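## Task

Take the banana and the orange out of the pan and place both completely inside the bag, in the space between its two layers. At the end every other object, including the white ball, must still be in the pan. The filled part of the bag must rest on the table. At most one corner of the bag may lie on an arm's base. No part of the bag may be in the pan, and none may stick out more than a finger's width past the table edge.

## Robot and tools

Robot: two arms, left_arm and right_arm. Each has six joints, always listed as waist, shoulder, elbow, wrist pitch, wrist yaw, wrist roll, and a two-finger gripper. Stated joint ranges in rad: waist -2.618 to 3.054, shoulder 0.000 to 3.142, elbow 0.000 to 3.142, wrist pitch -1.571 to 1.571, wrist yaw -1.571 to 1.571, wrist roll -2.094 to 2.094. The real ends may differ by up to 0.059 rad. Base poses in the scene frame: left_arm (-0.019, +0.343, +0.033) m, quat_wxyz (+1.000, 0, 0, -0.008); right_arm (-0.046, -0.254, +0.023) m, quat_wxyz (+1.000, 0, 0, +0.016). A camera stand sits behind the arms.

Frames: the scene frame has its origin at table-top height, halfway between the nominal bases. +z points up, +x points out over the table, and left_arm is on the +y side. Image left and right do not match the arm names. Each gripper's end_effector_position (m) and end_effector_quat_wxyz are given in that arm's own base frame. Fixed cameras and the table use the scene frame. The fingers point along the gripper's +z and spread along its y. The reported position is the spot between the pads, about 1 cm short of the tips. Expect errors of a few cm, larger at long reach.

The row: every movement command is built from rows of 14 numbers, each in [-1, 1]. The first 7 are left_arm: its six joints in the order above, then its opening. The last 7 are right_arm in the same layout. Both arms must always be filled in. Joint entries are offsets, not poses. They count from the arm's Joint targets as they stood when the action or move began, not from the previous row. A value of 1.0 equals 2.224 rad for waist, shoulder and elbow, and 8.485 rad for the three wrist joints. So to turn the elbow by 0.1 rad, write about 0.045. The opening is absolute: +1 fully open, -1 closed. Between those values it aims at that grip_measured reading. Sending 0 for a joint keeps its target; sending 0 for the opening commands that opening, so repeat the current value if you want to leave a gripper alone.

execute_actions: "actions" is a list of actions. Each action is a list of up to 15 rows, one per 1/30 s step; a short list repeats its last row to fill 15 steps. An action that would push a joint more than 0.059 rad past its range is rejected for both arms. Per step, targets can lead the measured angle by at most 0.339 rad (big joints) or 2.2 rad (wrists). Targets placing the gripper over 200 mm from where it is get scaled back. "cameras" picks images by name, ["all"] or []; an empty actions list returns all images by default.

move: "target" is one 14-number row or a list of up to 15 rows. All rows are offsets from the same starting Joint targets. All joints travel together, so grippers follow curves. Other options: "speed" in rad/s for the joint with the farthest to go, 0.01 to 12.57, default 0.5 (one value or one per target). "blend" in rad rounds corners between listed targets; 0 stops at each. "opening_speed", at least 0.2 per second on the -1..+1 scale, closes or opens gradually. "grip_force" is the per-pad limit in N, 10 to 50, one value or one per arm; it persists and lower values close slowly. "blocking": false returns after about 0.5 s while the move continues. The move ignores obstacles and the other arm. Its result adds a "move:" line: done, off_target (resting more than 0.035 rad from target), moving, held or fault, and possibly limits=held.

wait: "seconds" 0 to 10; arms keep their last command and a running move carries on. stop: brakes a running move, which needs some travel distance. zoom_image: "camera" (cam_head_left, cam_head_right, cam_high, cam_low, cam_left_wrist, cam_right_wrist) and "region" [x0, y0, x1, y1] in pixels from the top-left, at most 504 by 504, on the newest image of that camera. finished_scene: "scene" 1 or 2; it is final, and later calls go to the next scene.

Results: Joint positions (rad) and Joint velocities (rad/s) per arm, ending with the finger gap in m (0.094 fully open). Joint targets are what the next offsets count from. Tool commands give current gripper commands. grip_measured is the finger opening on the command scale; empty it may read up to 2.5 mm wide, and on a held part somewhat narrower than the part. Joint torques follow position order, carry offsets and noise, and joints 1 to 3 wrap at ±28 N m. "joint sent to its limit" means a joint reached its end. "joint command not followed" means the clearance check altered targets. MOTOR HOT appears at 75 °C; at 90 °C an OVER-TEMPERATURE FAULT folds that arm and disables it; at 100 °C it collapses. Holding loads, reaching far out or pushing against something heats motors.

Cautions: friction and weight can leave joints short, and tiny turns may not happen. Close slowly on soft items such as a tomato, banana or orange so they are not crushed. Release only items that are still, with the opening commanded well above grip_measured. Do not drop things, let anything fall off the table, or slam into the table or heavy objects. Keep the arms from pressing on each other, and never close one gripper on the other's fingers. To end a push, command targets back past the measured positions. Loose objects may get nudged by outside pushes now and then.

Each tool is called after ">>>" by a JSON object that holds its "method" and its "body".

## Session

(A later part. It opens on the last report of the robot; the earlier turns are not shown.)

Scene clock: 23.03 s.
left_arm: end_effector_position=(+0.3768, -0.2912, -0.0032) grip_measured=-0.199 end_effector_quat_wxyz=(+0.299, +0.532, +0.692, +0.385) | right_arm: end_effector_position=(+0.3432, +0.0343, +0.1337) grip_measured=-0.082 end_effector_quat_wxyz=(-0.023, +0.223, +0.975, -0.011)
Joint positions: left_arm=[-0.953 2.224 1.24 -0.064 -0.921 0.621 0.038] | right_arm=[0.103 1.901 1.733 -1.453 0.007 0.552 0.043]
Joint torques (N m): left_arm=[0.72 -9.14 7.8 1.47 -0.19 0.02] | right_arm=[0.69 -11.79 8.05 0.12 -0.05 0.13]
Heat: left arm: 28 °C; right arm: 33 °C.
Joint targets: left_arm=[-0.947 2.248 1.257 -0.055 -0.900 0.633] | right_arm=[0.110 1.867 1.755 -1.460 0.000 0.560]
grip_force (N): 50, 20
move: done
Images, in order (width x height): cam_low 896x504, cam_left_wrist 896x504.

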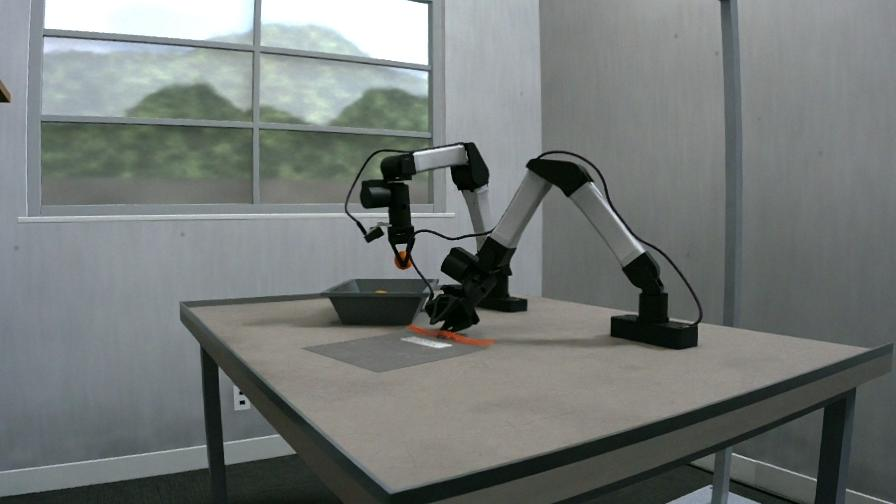

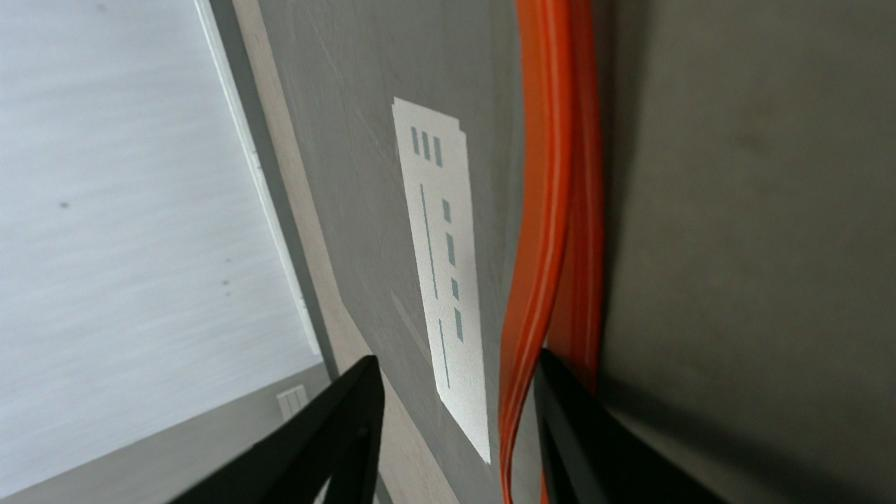

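>>> {"method": "zoom_image", "body": {"camera": "cam_low", "region": [425, 310, 475, 350]}}

Scaled by 10.080 from the camera's 896x504 image, which has a finer 1280x720 frame.

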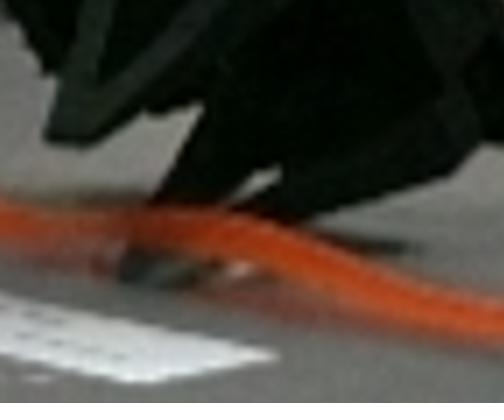

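>>> {"method": "move", "body": {"target": [0.0130,0.0005,0.0072,0.0021,0.0018,0.0048,-0.2,0,0,0,0,0,0,-0.2], "speed": 0.3, "cameras": ["cam_left_wrist","cam_low"]}}

>>> {"method": "zoom_image", "body": {"camera": "cam_left_wrist", "region": [440, 200, 680, 500]}}

>>> {"method": "zoom_image", "body": {"camera": "cam_low", "region": [415, 300, 485, 356]}}

Scene clock: 24.90 s.
left_arm: end_effector_position=(+0.3895, -0.2870, +0.0004) grip_measured=-0.199 end_effector_quat_wxyz=(+0.298, +0.532, +0.693, +0.385) | right_arm: end_effector_position=(+0.3432, +0.0343, +0.1337) grip_measured=-0.082 end_effector_quat_wxyz=(-0.023, +0.223, +0.975, -0.011)
Joint positions: left_arm=[-0.921 2.224 1.254 -0.046 -0.903 0.662 0.038] | right_arm=[0.103 1.901 1.733 -1.453 0.007 0.552 0.043]
Joint torques (N m): left_arm=[0.51 -9.16 8.09 1.54 -0.21 0.02] | right_arm=[0.7 -11.81 8.08 0.11 -0.06 0.13]
Heat: left arm: 29 °C; right arm: 34 °C.
Joint targets: left_arm=[-0.918 2.249 1.273 -0.037 -0.885 0.674] | right_arm=[0.110 1.867 1.755 -1.460 0.000 0.560]
grip_force (N): 50, 20
move: done
Images, in order (width x height): cam_low 896x504, cam_left_wrist 896x504.

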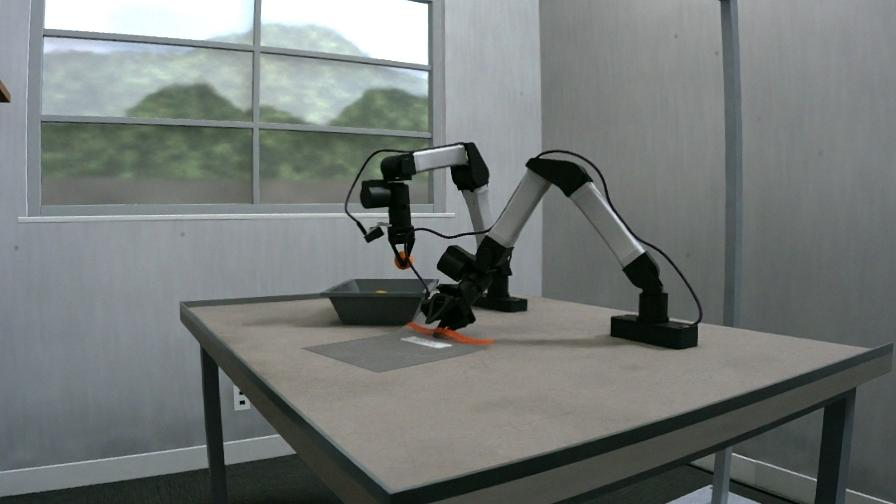

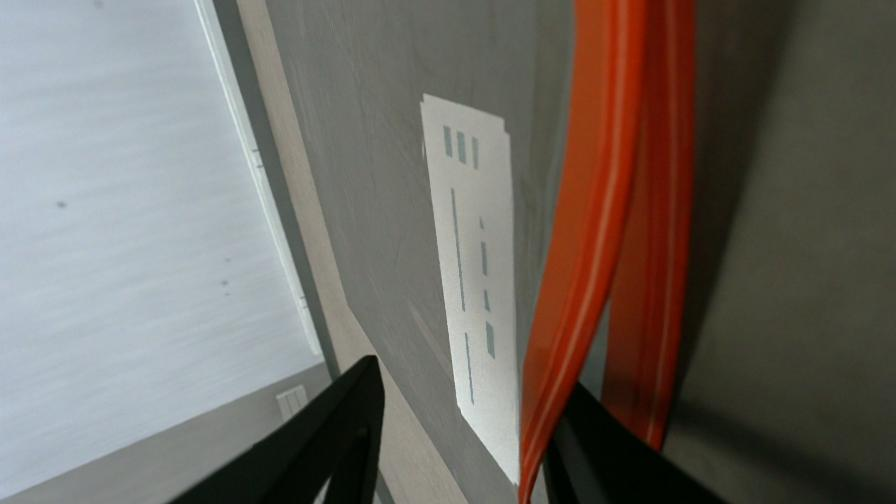

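Scaled by 1.680 from the camera's 896x504 image, which has a finer 1280x720 frame.

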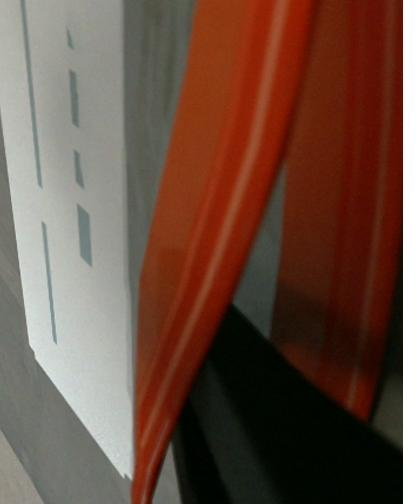

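Scaled by 7.200 from the camera's 896x504 image, which has a finer 1280x720 frame.

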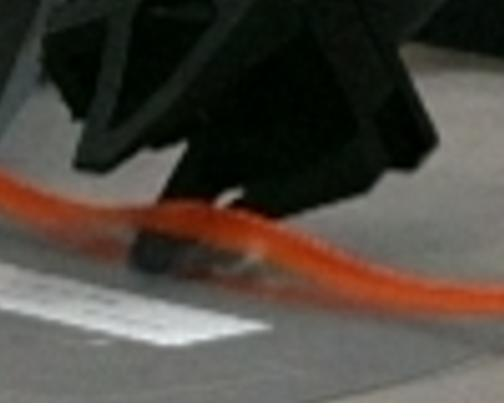

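>>> {"method": "move", "body": {"target": [0,0,0,0,0,0,-1,0,0,0,0,0,0,-0.2], "grip_force": [50,20], "opening_speed": 0.8, "cameras": ["cam_left_wrist","cam_low"]}}

>>> {"method": "zoom_image", "body": {"camera": "cam_low", "region": [415, 300, 485, 356]}}

Scene clock: 26.37 s.
left_arm: end_effector_position=(+0.3895, -0.2872, +0.0003) grip_measured=-0.984 end_effector_quat_wxyz=(+0.298, +0.532, +0.693, +0.384) | right_arm: end_effector_position=(+0.3432, +0.0343, +0.1337) grip_measured=-0.082 end_effector_quat_wxyz=(-0.023, +0.223, +0.975, -0.011)
Joint positions: left_arm=[-0.921 2.224 1.254 -0.046 -0.903 0.663 0.001] | right_arm=[0.103 1.901 1.733 -1.453 0.007 0.552 0.043]
Joint torques (N m): left_arm=[0.5 -9.16 8.09 1.52 -0.22 0.01] | right_arm=[0.68 -11.81 8.08 0.11 -0.06 0.13]
Heat: left arm: 29 °C; right arm: 34 °C.
Joint targets: left_arm=[-0.918 2.249 1.273 -0.037 -0.885 0.674] | right_arm=[0.110 1.867 1.755 -1.460 0.000 0.560]
grip_force (N): 50, 20
move: done
Images, in order (width x height): cam_low 896x504, cam_left_wrist 896x504.

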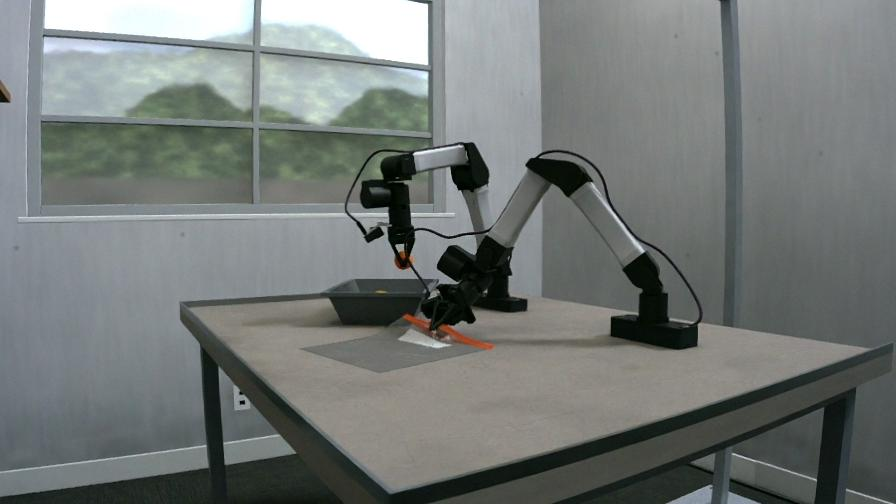

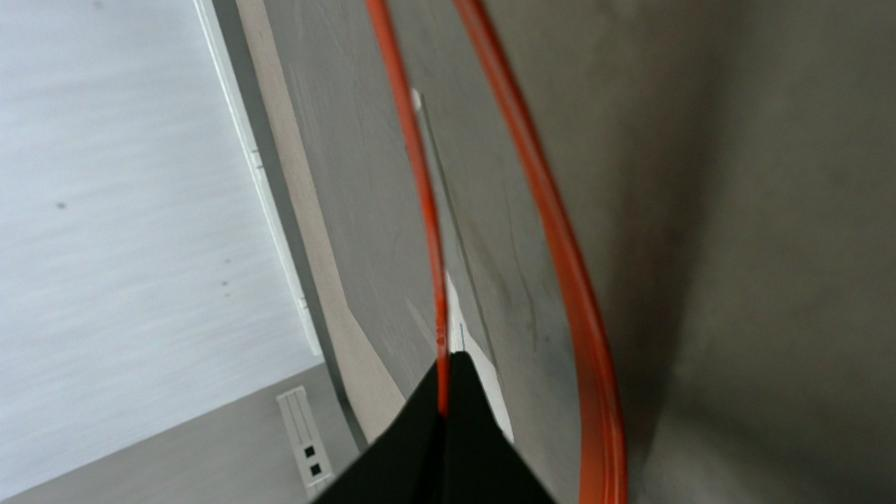

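Scaled by 7.200 from the camera's 896x504 image, which has a finer 1280x720 frame.

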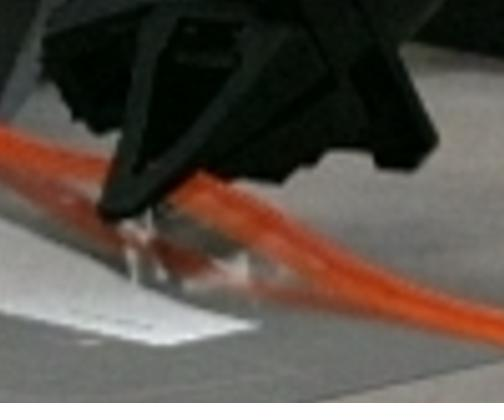

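>>> {"method": "move", "body": {"target": [0.0022,-0.1066,0.0504,-0.0402,0,0.0008,-1,0,0,0,0,0,0,-0.2], "speed": 0.3, "cameras": ["all"]}}

>>> {"method": "zoom_image", "body": {"camera": "cam_low", "region": [340, 240, 520, 350]}}

>>> {"method": "zoom_image", "body": {"camera": "cam_high", "region": [330, 110, 580, 310]}}

Scene clock: 29.40 s.
left_arm: end_effector_position=(+0.3874, -0.2847, +0.0870) grip_measured=-0.984 end_effector_quat_wxyz=(+0.289, +0.540, +0.690, +0.387) | right_arm: end_effector_position=(+0.3432, +0.0343, +0.1337) grip_measured=-0.082 end_effector_quat_wxyz=(-0.023, +0.223, +0.975, -0.011)
Joint positions: left_arm=[-0.921 2.039 1.368 -0.365 -0.901 0.669 0.001] | right_arm=[0.103 1.901 1.733 -1.453 0.007 0.552 0.043]
Joint torques (N m): left_arm=[0.87 -12.68 9.07 1.27 -0.24 0.01] | right_arm=[0.69 -11.79 8.06 0.11 -0.06 0.13]
Heat: left arm: 31 °C; right arm: 36 °C.
Joint targets: left_arm=[-0.913 2.012 1.386 -0.378 -0.885 0.680] | right_arm=[0.110 1.867 1.755 -1.460 0.000 0.560]
grip_force (N): 50, 20
move: done

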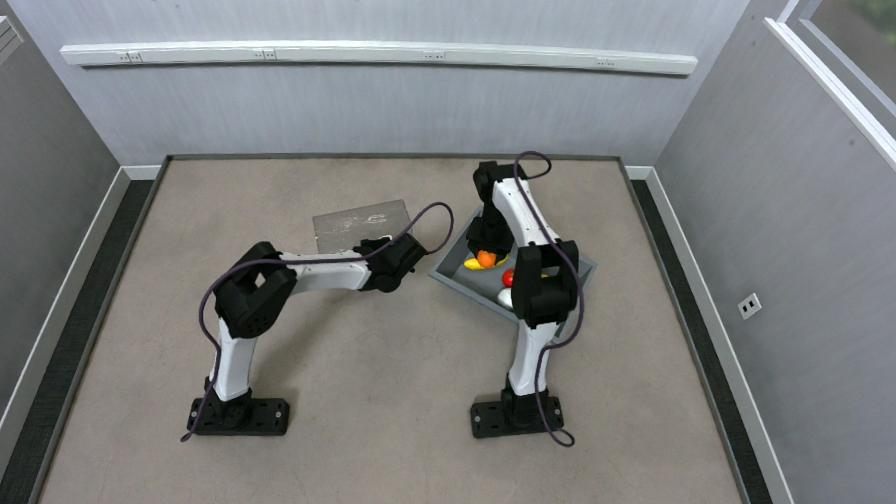

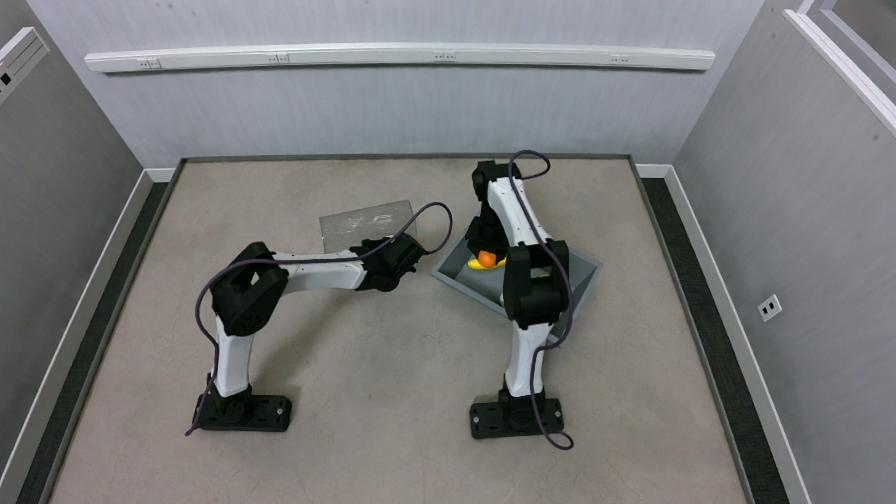

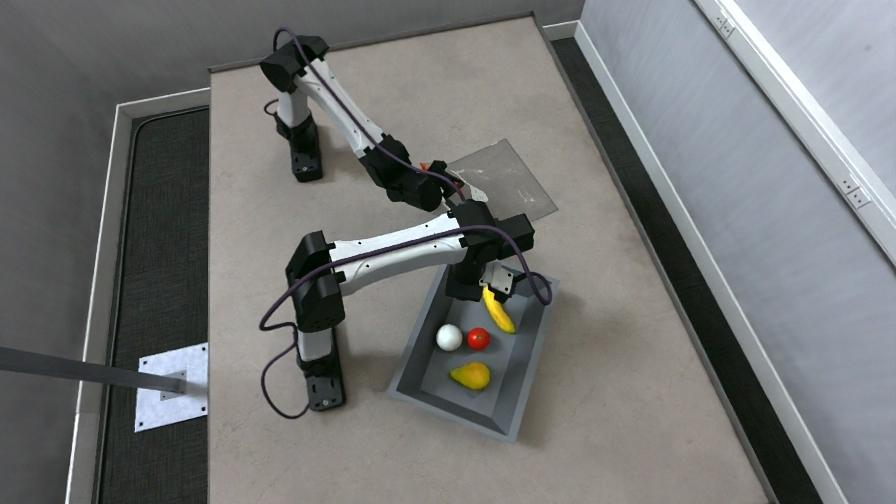

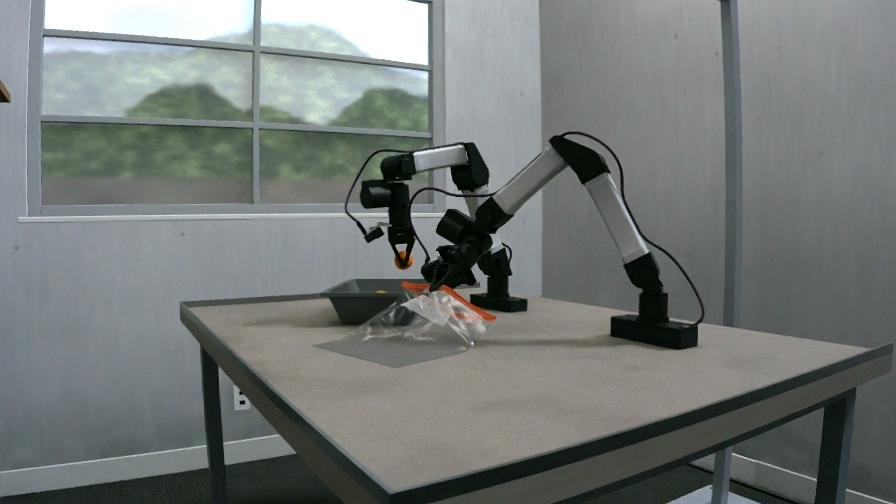

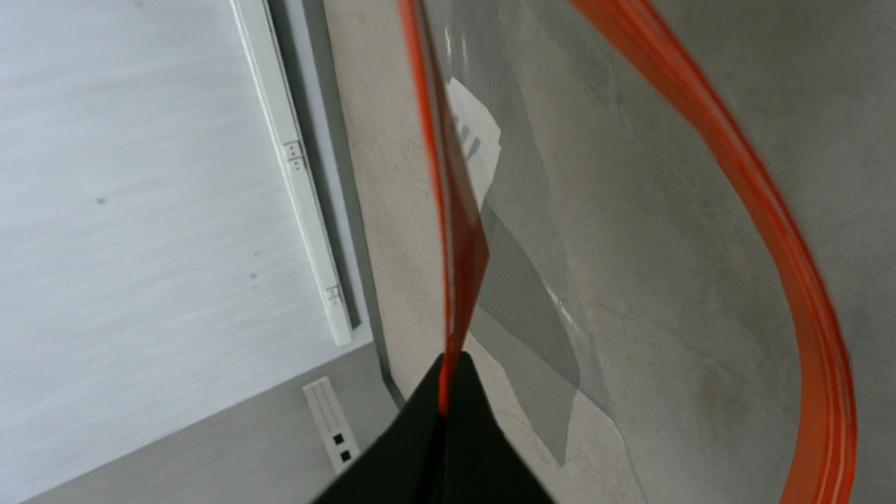

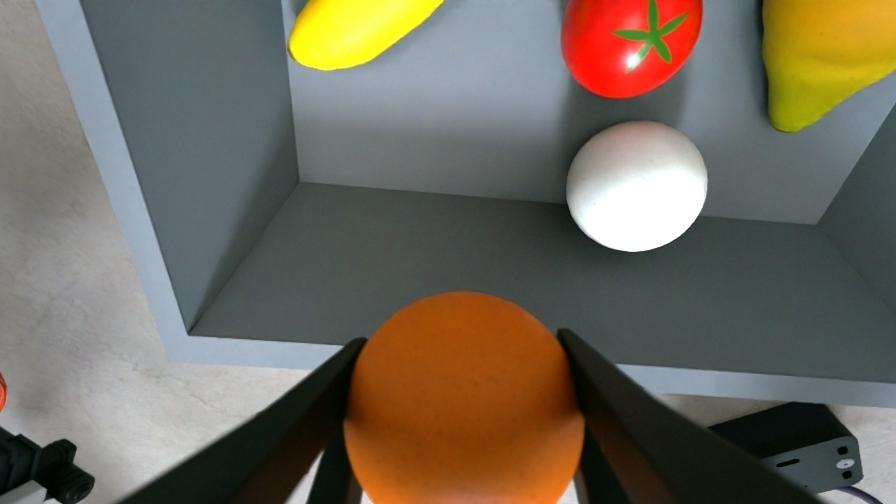

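Scaled by 2.800 from the camera's 896x504 image, which has a finer 1280x720 frame.

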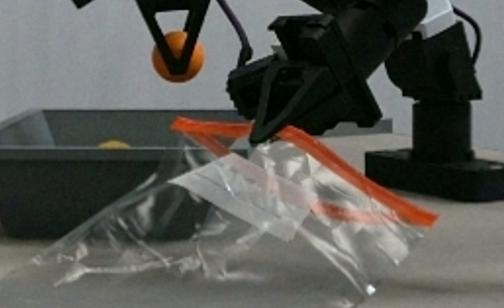

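Scaled by 2.016 from the camera's 896x504 image, which has a finer 1280x720 frame.

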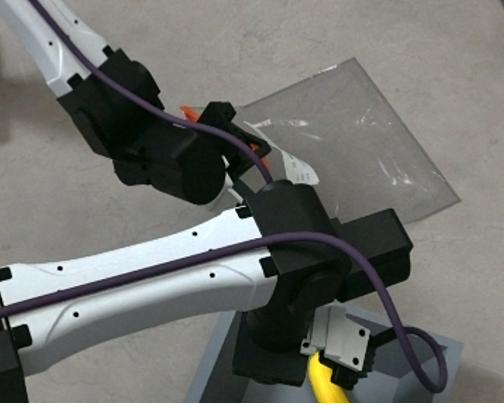

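>>> {"method": "move", "body": {"target": [0.1160,0.0369,0.2792,-0.1259,0.1043,-0.0017,-1,0.1079,-0.1538,-0.2271,0.0193,0,0,-0.2], "speed": 0.5, "cameras": ["all"]}}

>>> {"method": "zoom_image", "body": {"camera": "cam_low", "region": [340, 240, 520, 350]}}

>>> {"method": "zoom_image", "body": {"camera": "cam_high", "region": [330, 90, 580, 290]}}

Scene clock: 35.00 s.
left_arm: end_effector_position=(+0.3251, -0.2478, +0.1363) grip_measured=-0.984 end_effector_quat_wxyz=(+0.026, +0.616, +0.787, +0.009) | right_arm: end_effector_position=(+0.2437, +0.0859, +0.1141) grip_measured=-0.082 end_effector_quat_wxyz=(-0.015, +0.104, +0.994, -0.011)
Joint positions: left_arm=[-0.659 2.072 1.986 -1.434 -0.017 0.669 0.001] | right_arm=[0.343 1.555 1.254 -1.307 0.007 0.552 0.043]
Joint torques (N m): left_arm=[0.53 -8.85 8.96 0.34 0.18 -0.08] | right_arm=[0.62 -8.5 5.71 0.27 -0.05 0.13]
Heat: left arm: 33 °C; right arm: 37 °C.
Joint targets: left_arm=[-0.655 2.094 2.007 -1.447 0.000 0.666] | right_arm=[0.350 1.525 1.250 -1.296 0.001 0.560]
grip_force (N): 50, 20
move: done

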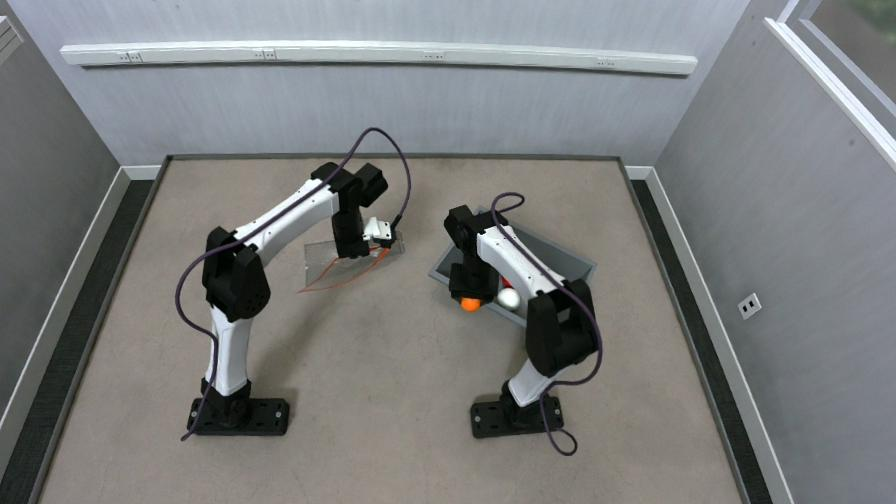

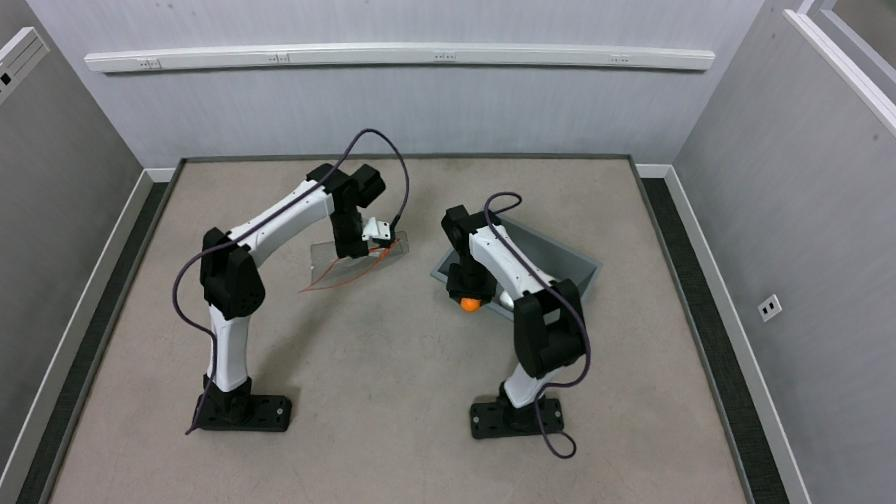

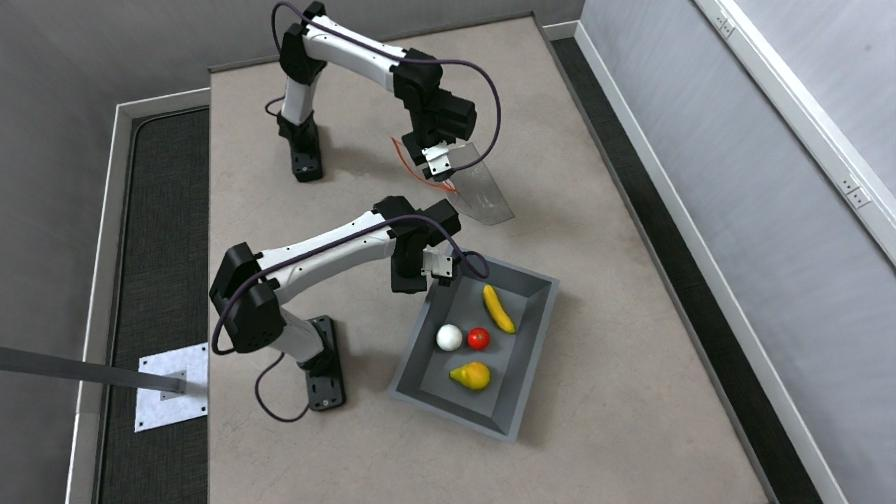

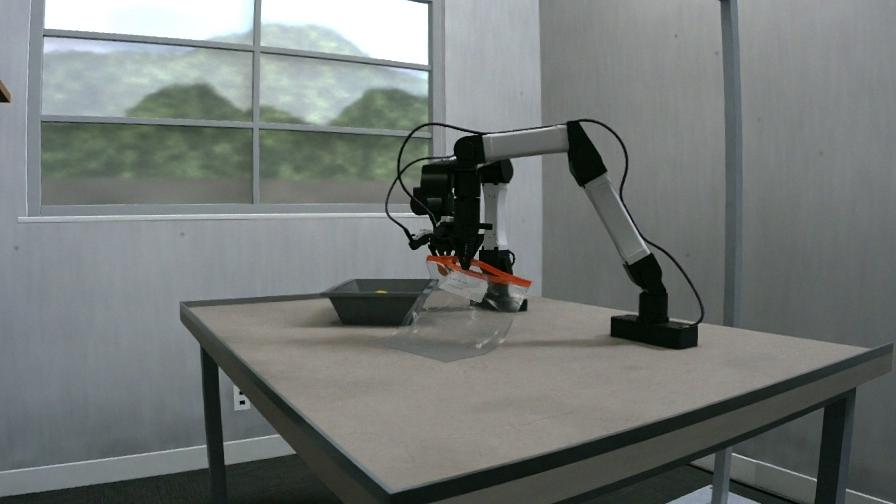

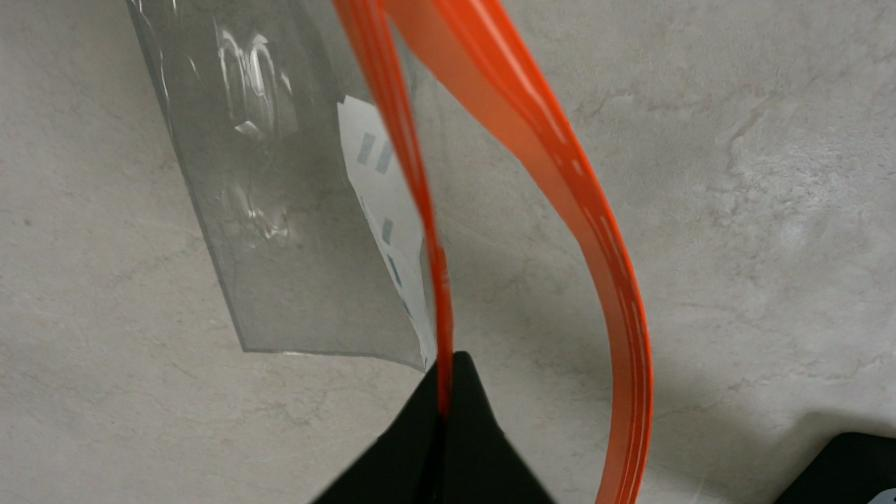

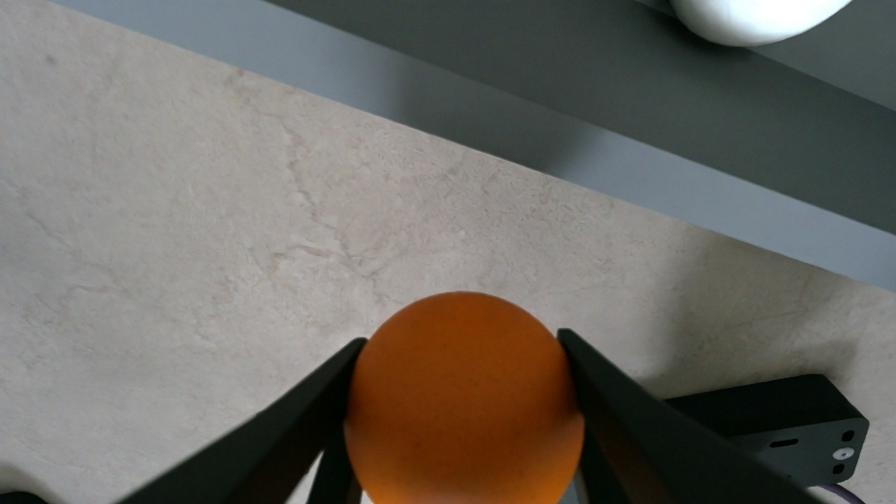

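Scaled by 2.800 from the camera's 896x504 image, which has a finer 1280x720 frame.

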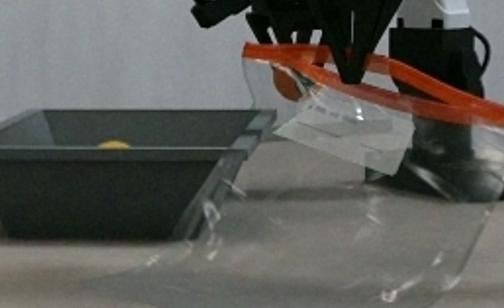

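Scaled by 2.016 from the camera's 896x504 image, which has a finer 1280x720 frame.

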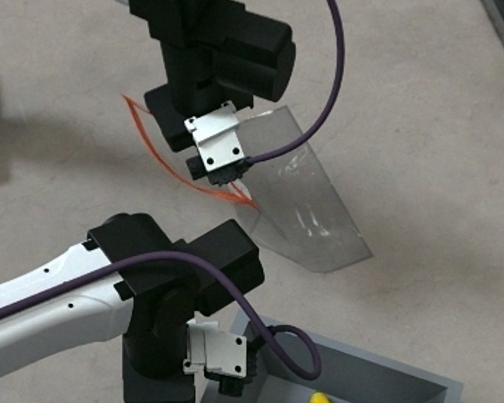

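>>> {"method": "zoom_image", "body": {"camera": "cam_head_left", "region": [280, 200, 440, 310]}}

>>> {"method": "zoom_image", "body": {"camera": "cam_low", "region": [400, 230, 560, 330]}}

Scaled by 3.150 from the camera's 896x504 image, which has a finer 1280x720 frame.

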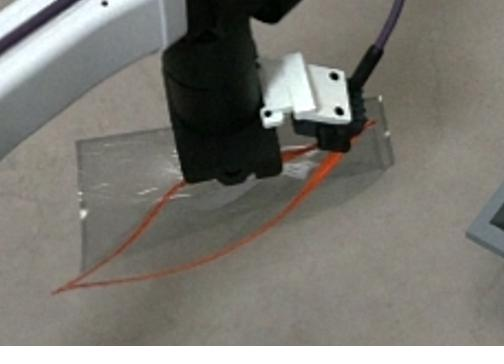

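Scaled by 3.150 from the camera's 896x504 image, which has a finer 1280x720 frame.

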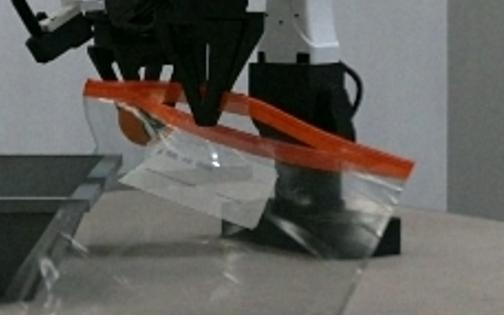

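>>> {"method": "move", "body": {"target": [[0,0,0,0,0,0,-1,0.2923,0,0,0,0,0,-0.2],[0,0,0,0,0,0,-1,0.3395,0.1740,0.1792,0.0569,0.0607,0.0214,-0.2]], "speed": 0.7, "blend": 0.1, "cameras": ["all"]}}

>>> {"method": "zoom_image", "body": {"camera": "cam_low", "region": [400, 200, 560, 330]}}

>>> {"method": "zoom_image", "body": {"camera": "cam_high", "region": [330, 90, 580, 290]}}

>>> {"method": "zoom_image", "body": {"camera": "cam_head_left", "region": [260, 180, 440, 310]}}

Scene clock: 41.17 s.
left_arm: end_effector_position=(+0.3339, -0.2444, +0.1383) grip_measured=-0.984 end_effector_quat_wxyz=(+0.036, +0.609, +0.793, +0.011) | right_arm: end_effector_position=(+0.2684, +0.3635, +0.1375) grip_measured=-0.082 end_effector_quat_wxyz=(+0.297, -0.129, +0.946, +0.013)
Joint positions: left_arm=[-0.64 2.073 1.996 -1.422 -0.02 0.67 0.001] | right_arm=[1.111 1.902 1.607 -0.886 0.473 0.744 0.043]
Joint torques (N m): left_arm=[-0.94 -8.96 8.1 0.28 0.22 -0.08] | right_arm=[-0.57 -8.69 10.7 1.69 0.66 0.01]
Heat: left arm: 34 °C; right arm: 36 °C.
Joint targets: left_arm=[-0.655 2.094 2.007 -1.447 0.000 0.666] | right_arm=[1.105 1.912 1.649 -0.813 0.516 0.741]
grip_force (N): 50, 20
move: off_target (right_arm); right_arm: the wrist pitch is farthest, 0.072 rad from its target

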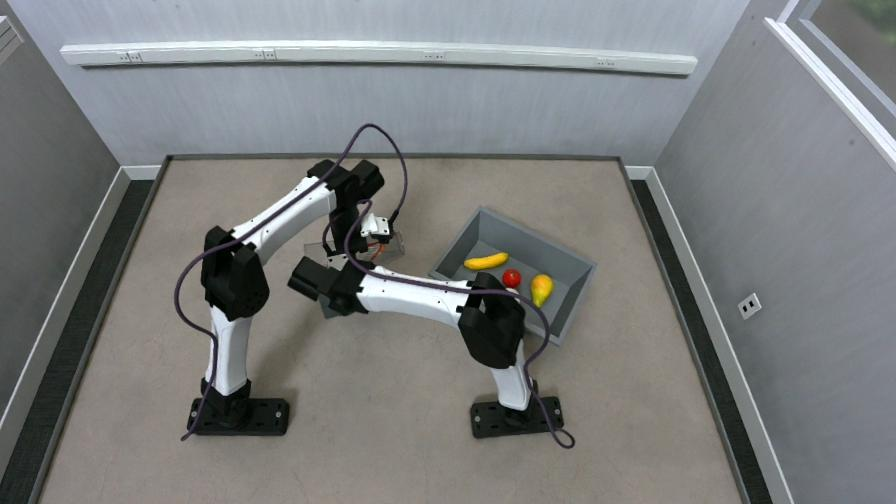

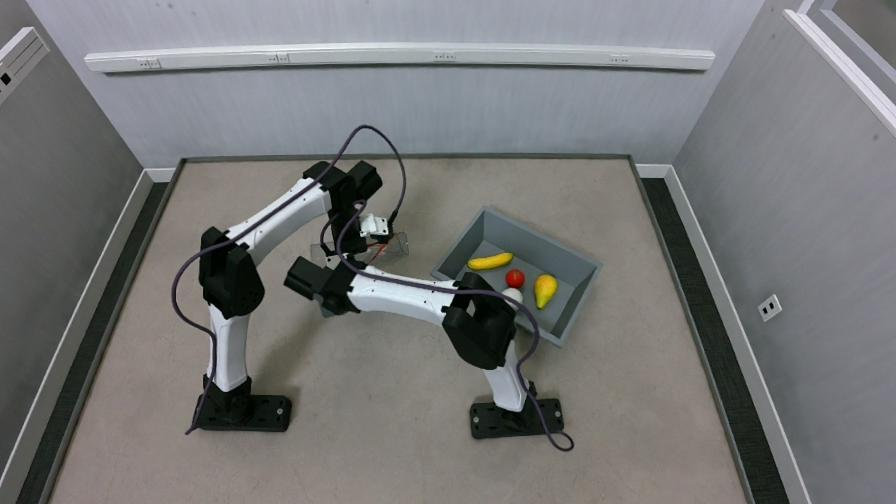

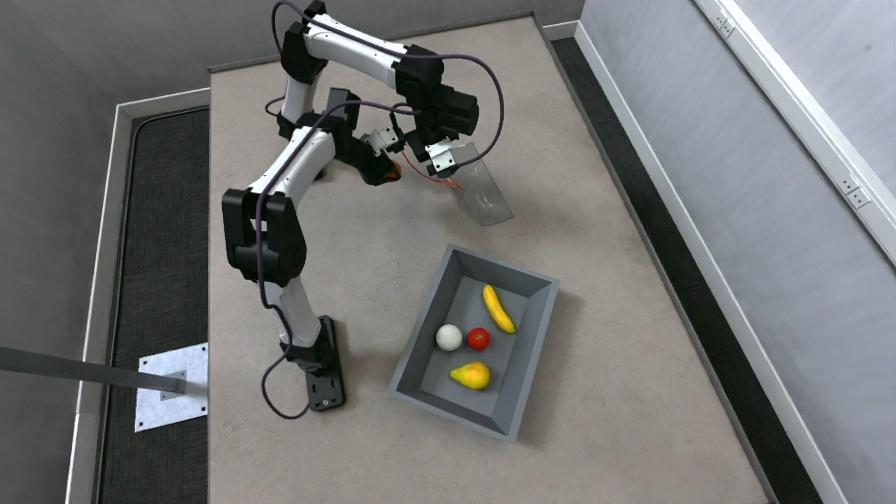

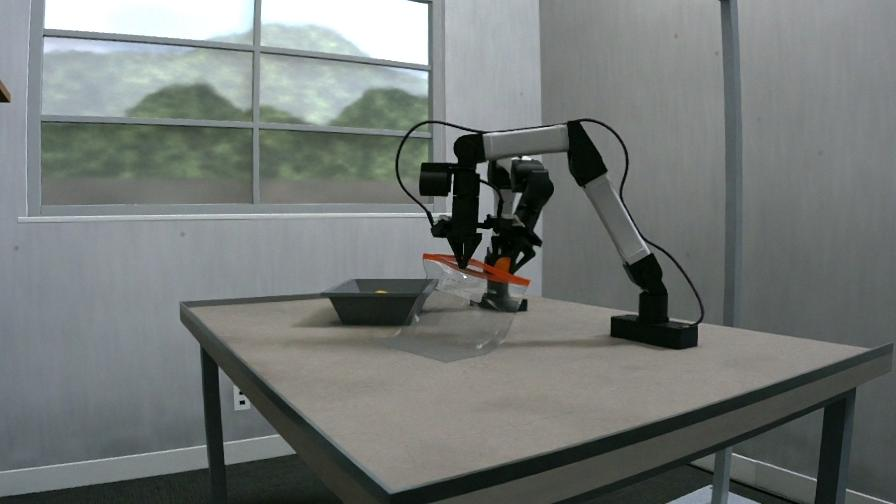

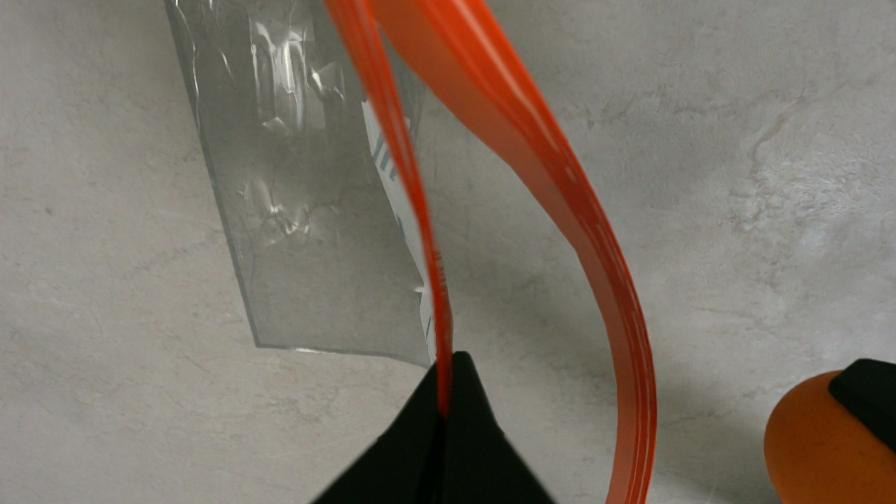

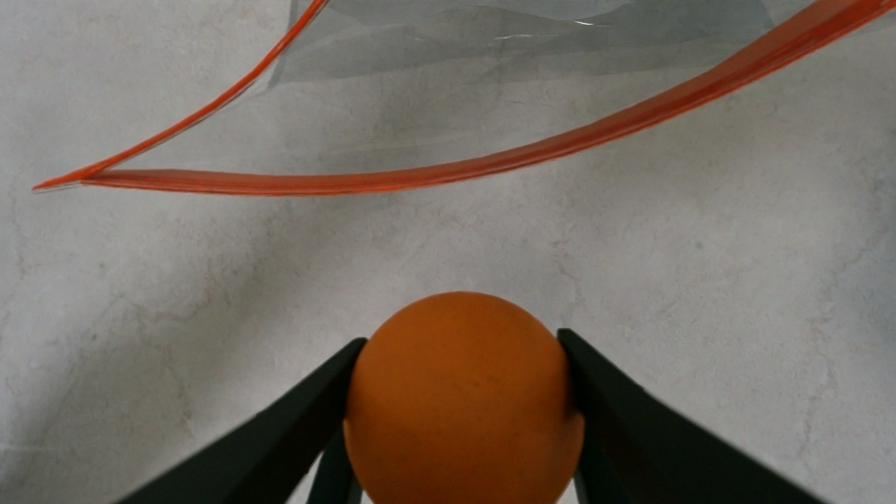

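Scaled by 3.150 from the camera's 896x504 image, which has a finer 1280x720 frame.

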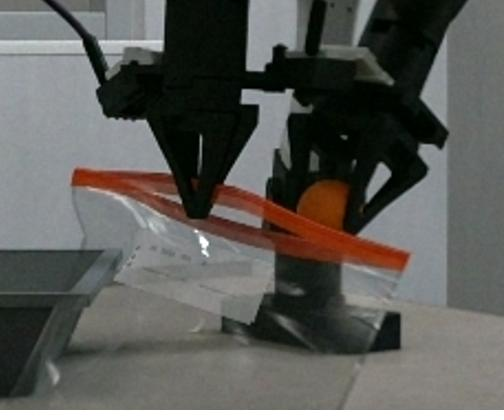

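Scaled by 2.016 from the camera's 896x504 image, which has a finer 1280x720 frame.

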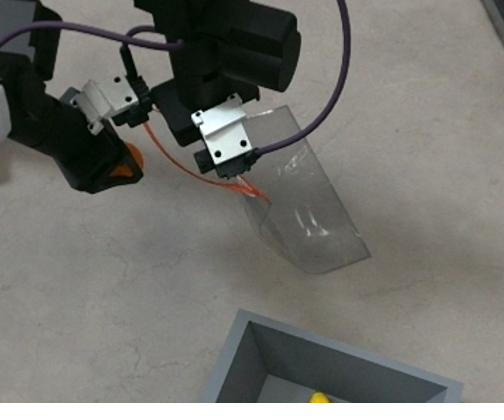

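Scaled by 2.800 from the camera's 896x504 image, which has a finer 1280x720 frame.

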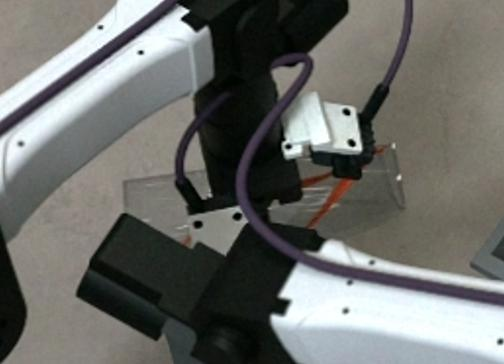

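>>> {"method": "move", "body": {"target": [0,0,0,0,0,0,-1,-0.0225,-0.087,-0.0896,-0.0284,-0.0303,-0.0107,-0.2], "speed": 0.5}}

Scene clock: 42.70 s.
left_arm: end_effector_position=(+0.3288, -0.2459, +0.1373) grip_measured=-0.984 end_effector_quat_wxyz=(+0.028, +0.612, +0.790, +0.009) | right_arm: end_effector_position=(+0.2218, +0.3030, +0.1225) grip_measured=-0.082 end_effector_quat_wxyz=(+0.172, -0.183, +0.968, -0.003)
Joint positions: left_arm=[-0.649 2.075 1.996 -1.435 -0.017 0.67 0.001] | right_arm=[1.061 1.753 1.454 -1.051 0.267 0.658 0.043]
Joint torques (N m): left_arm=[-0.23 -9.13 8.05 0.36 0.19 -0.08] | right_arm=[-0.61 -11 6.01 0.66 0.03 -0.04]
Heat: left arm: 34 °C; right arm: 37 °C.
Joint targets: left_arm=[-0.655 2.094 2.007 -1.447 0.000 0.666] | right_arm=[1.055 1.718 1.449 -1.054 0.259 0.651]
grip_force (N): 50, 20
move: done


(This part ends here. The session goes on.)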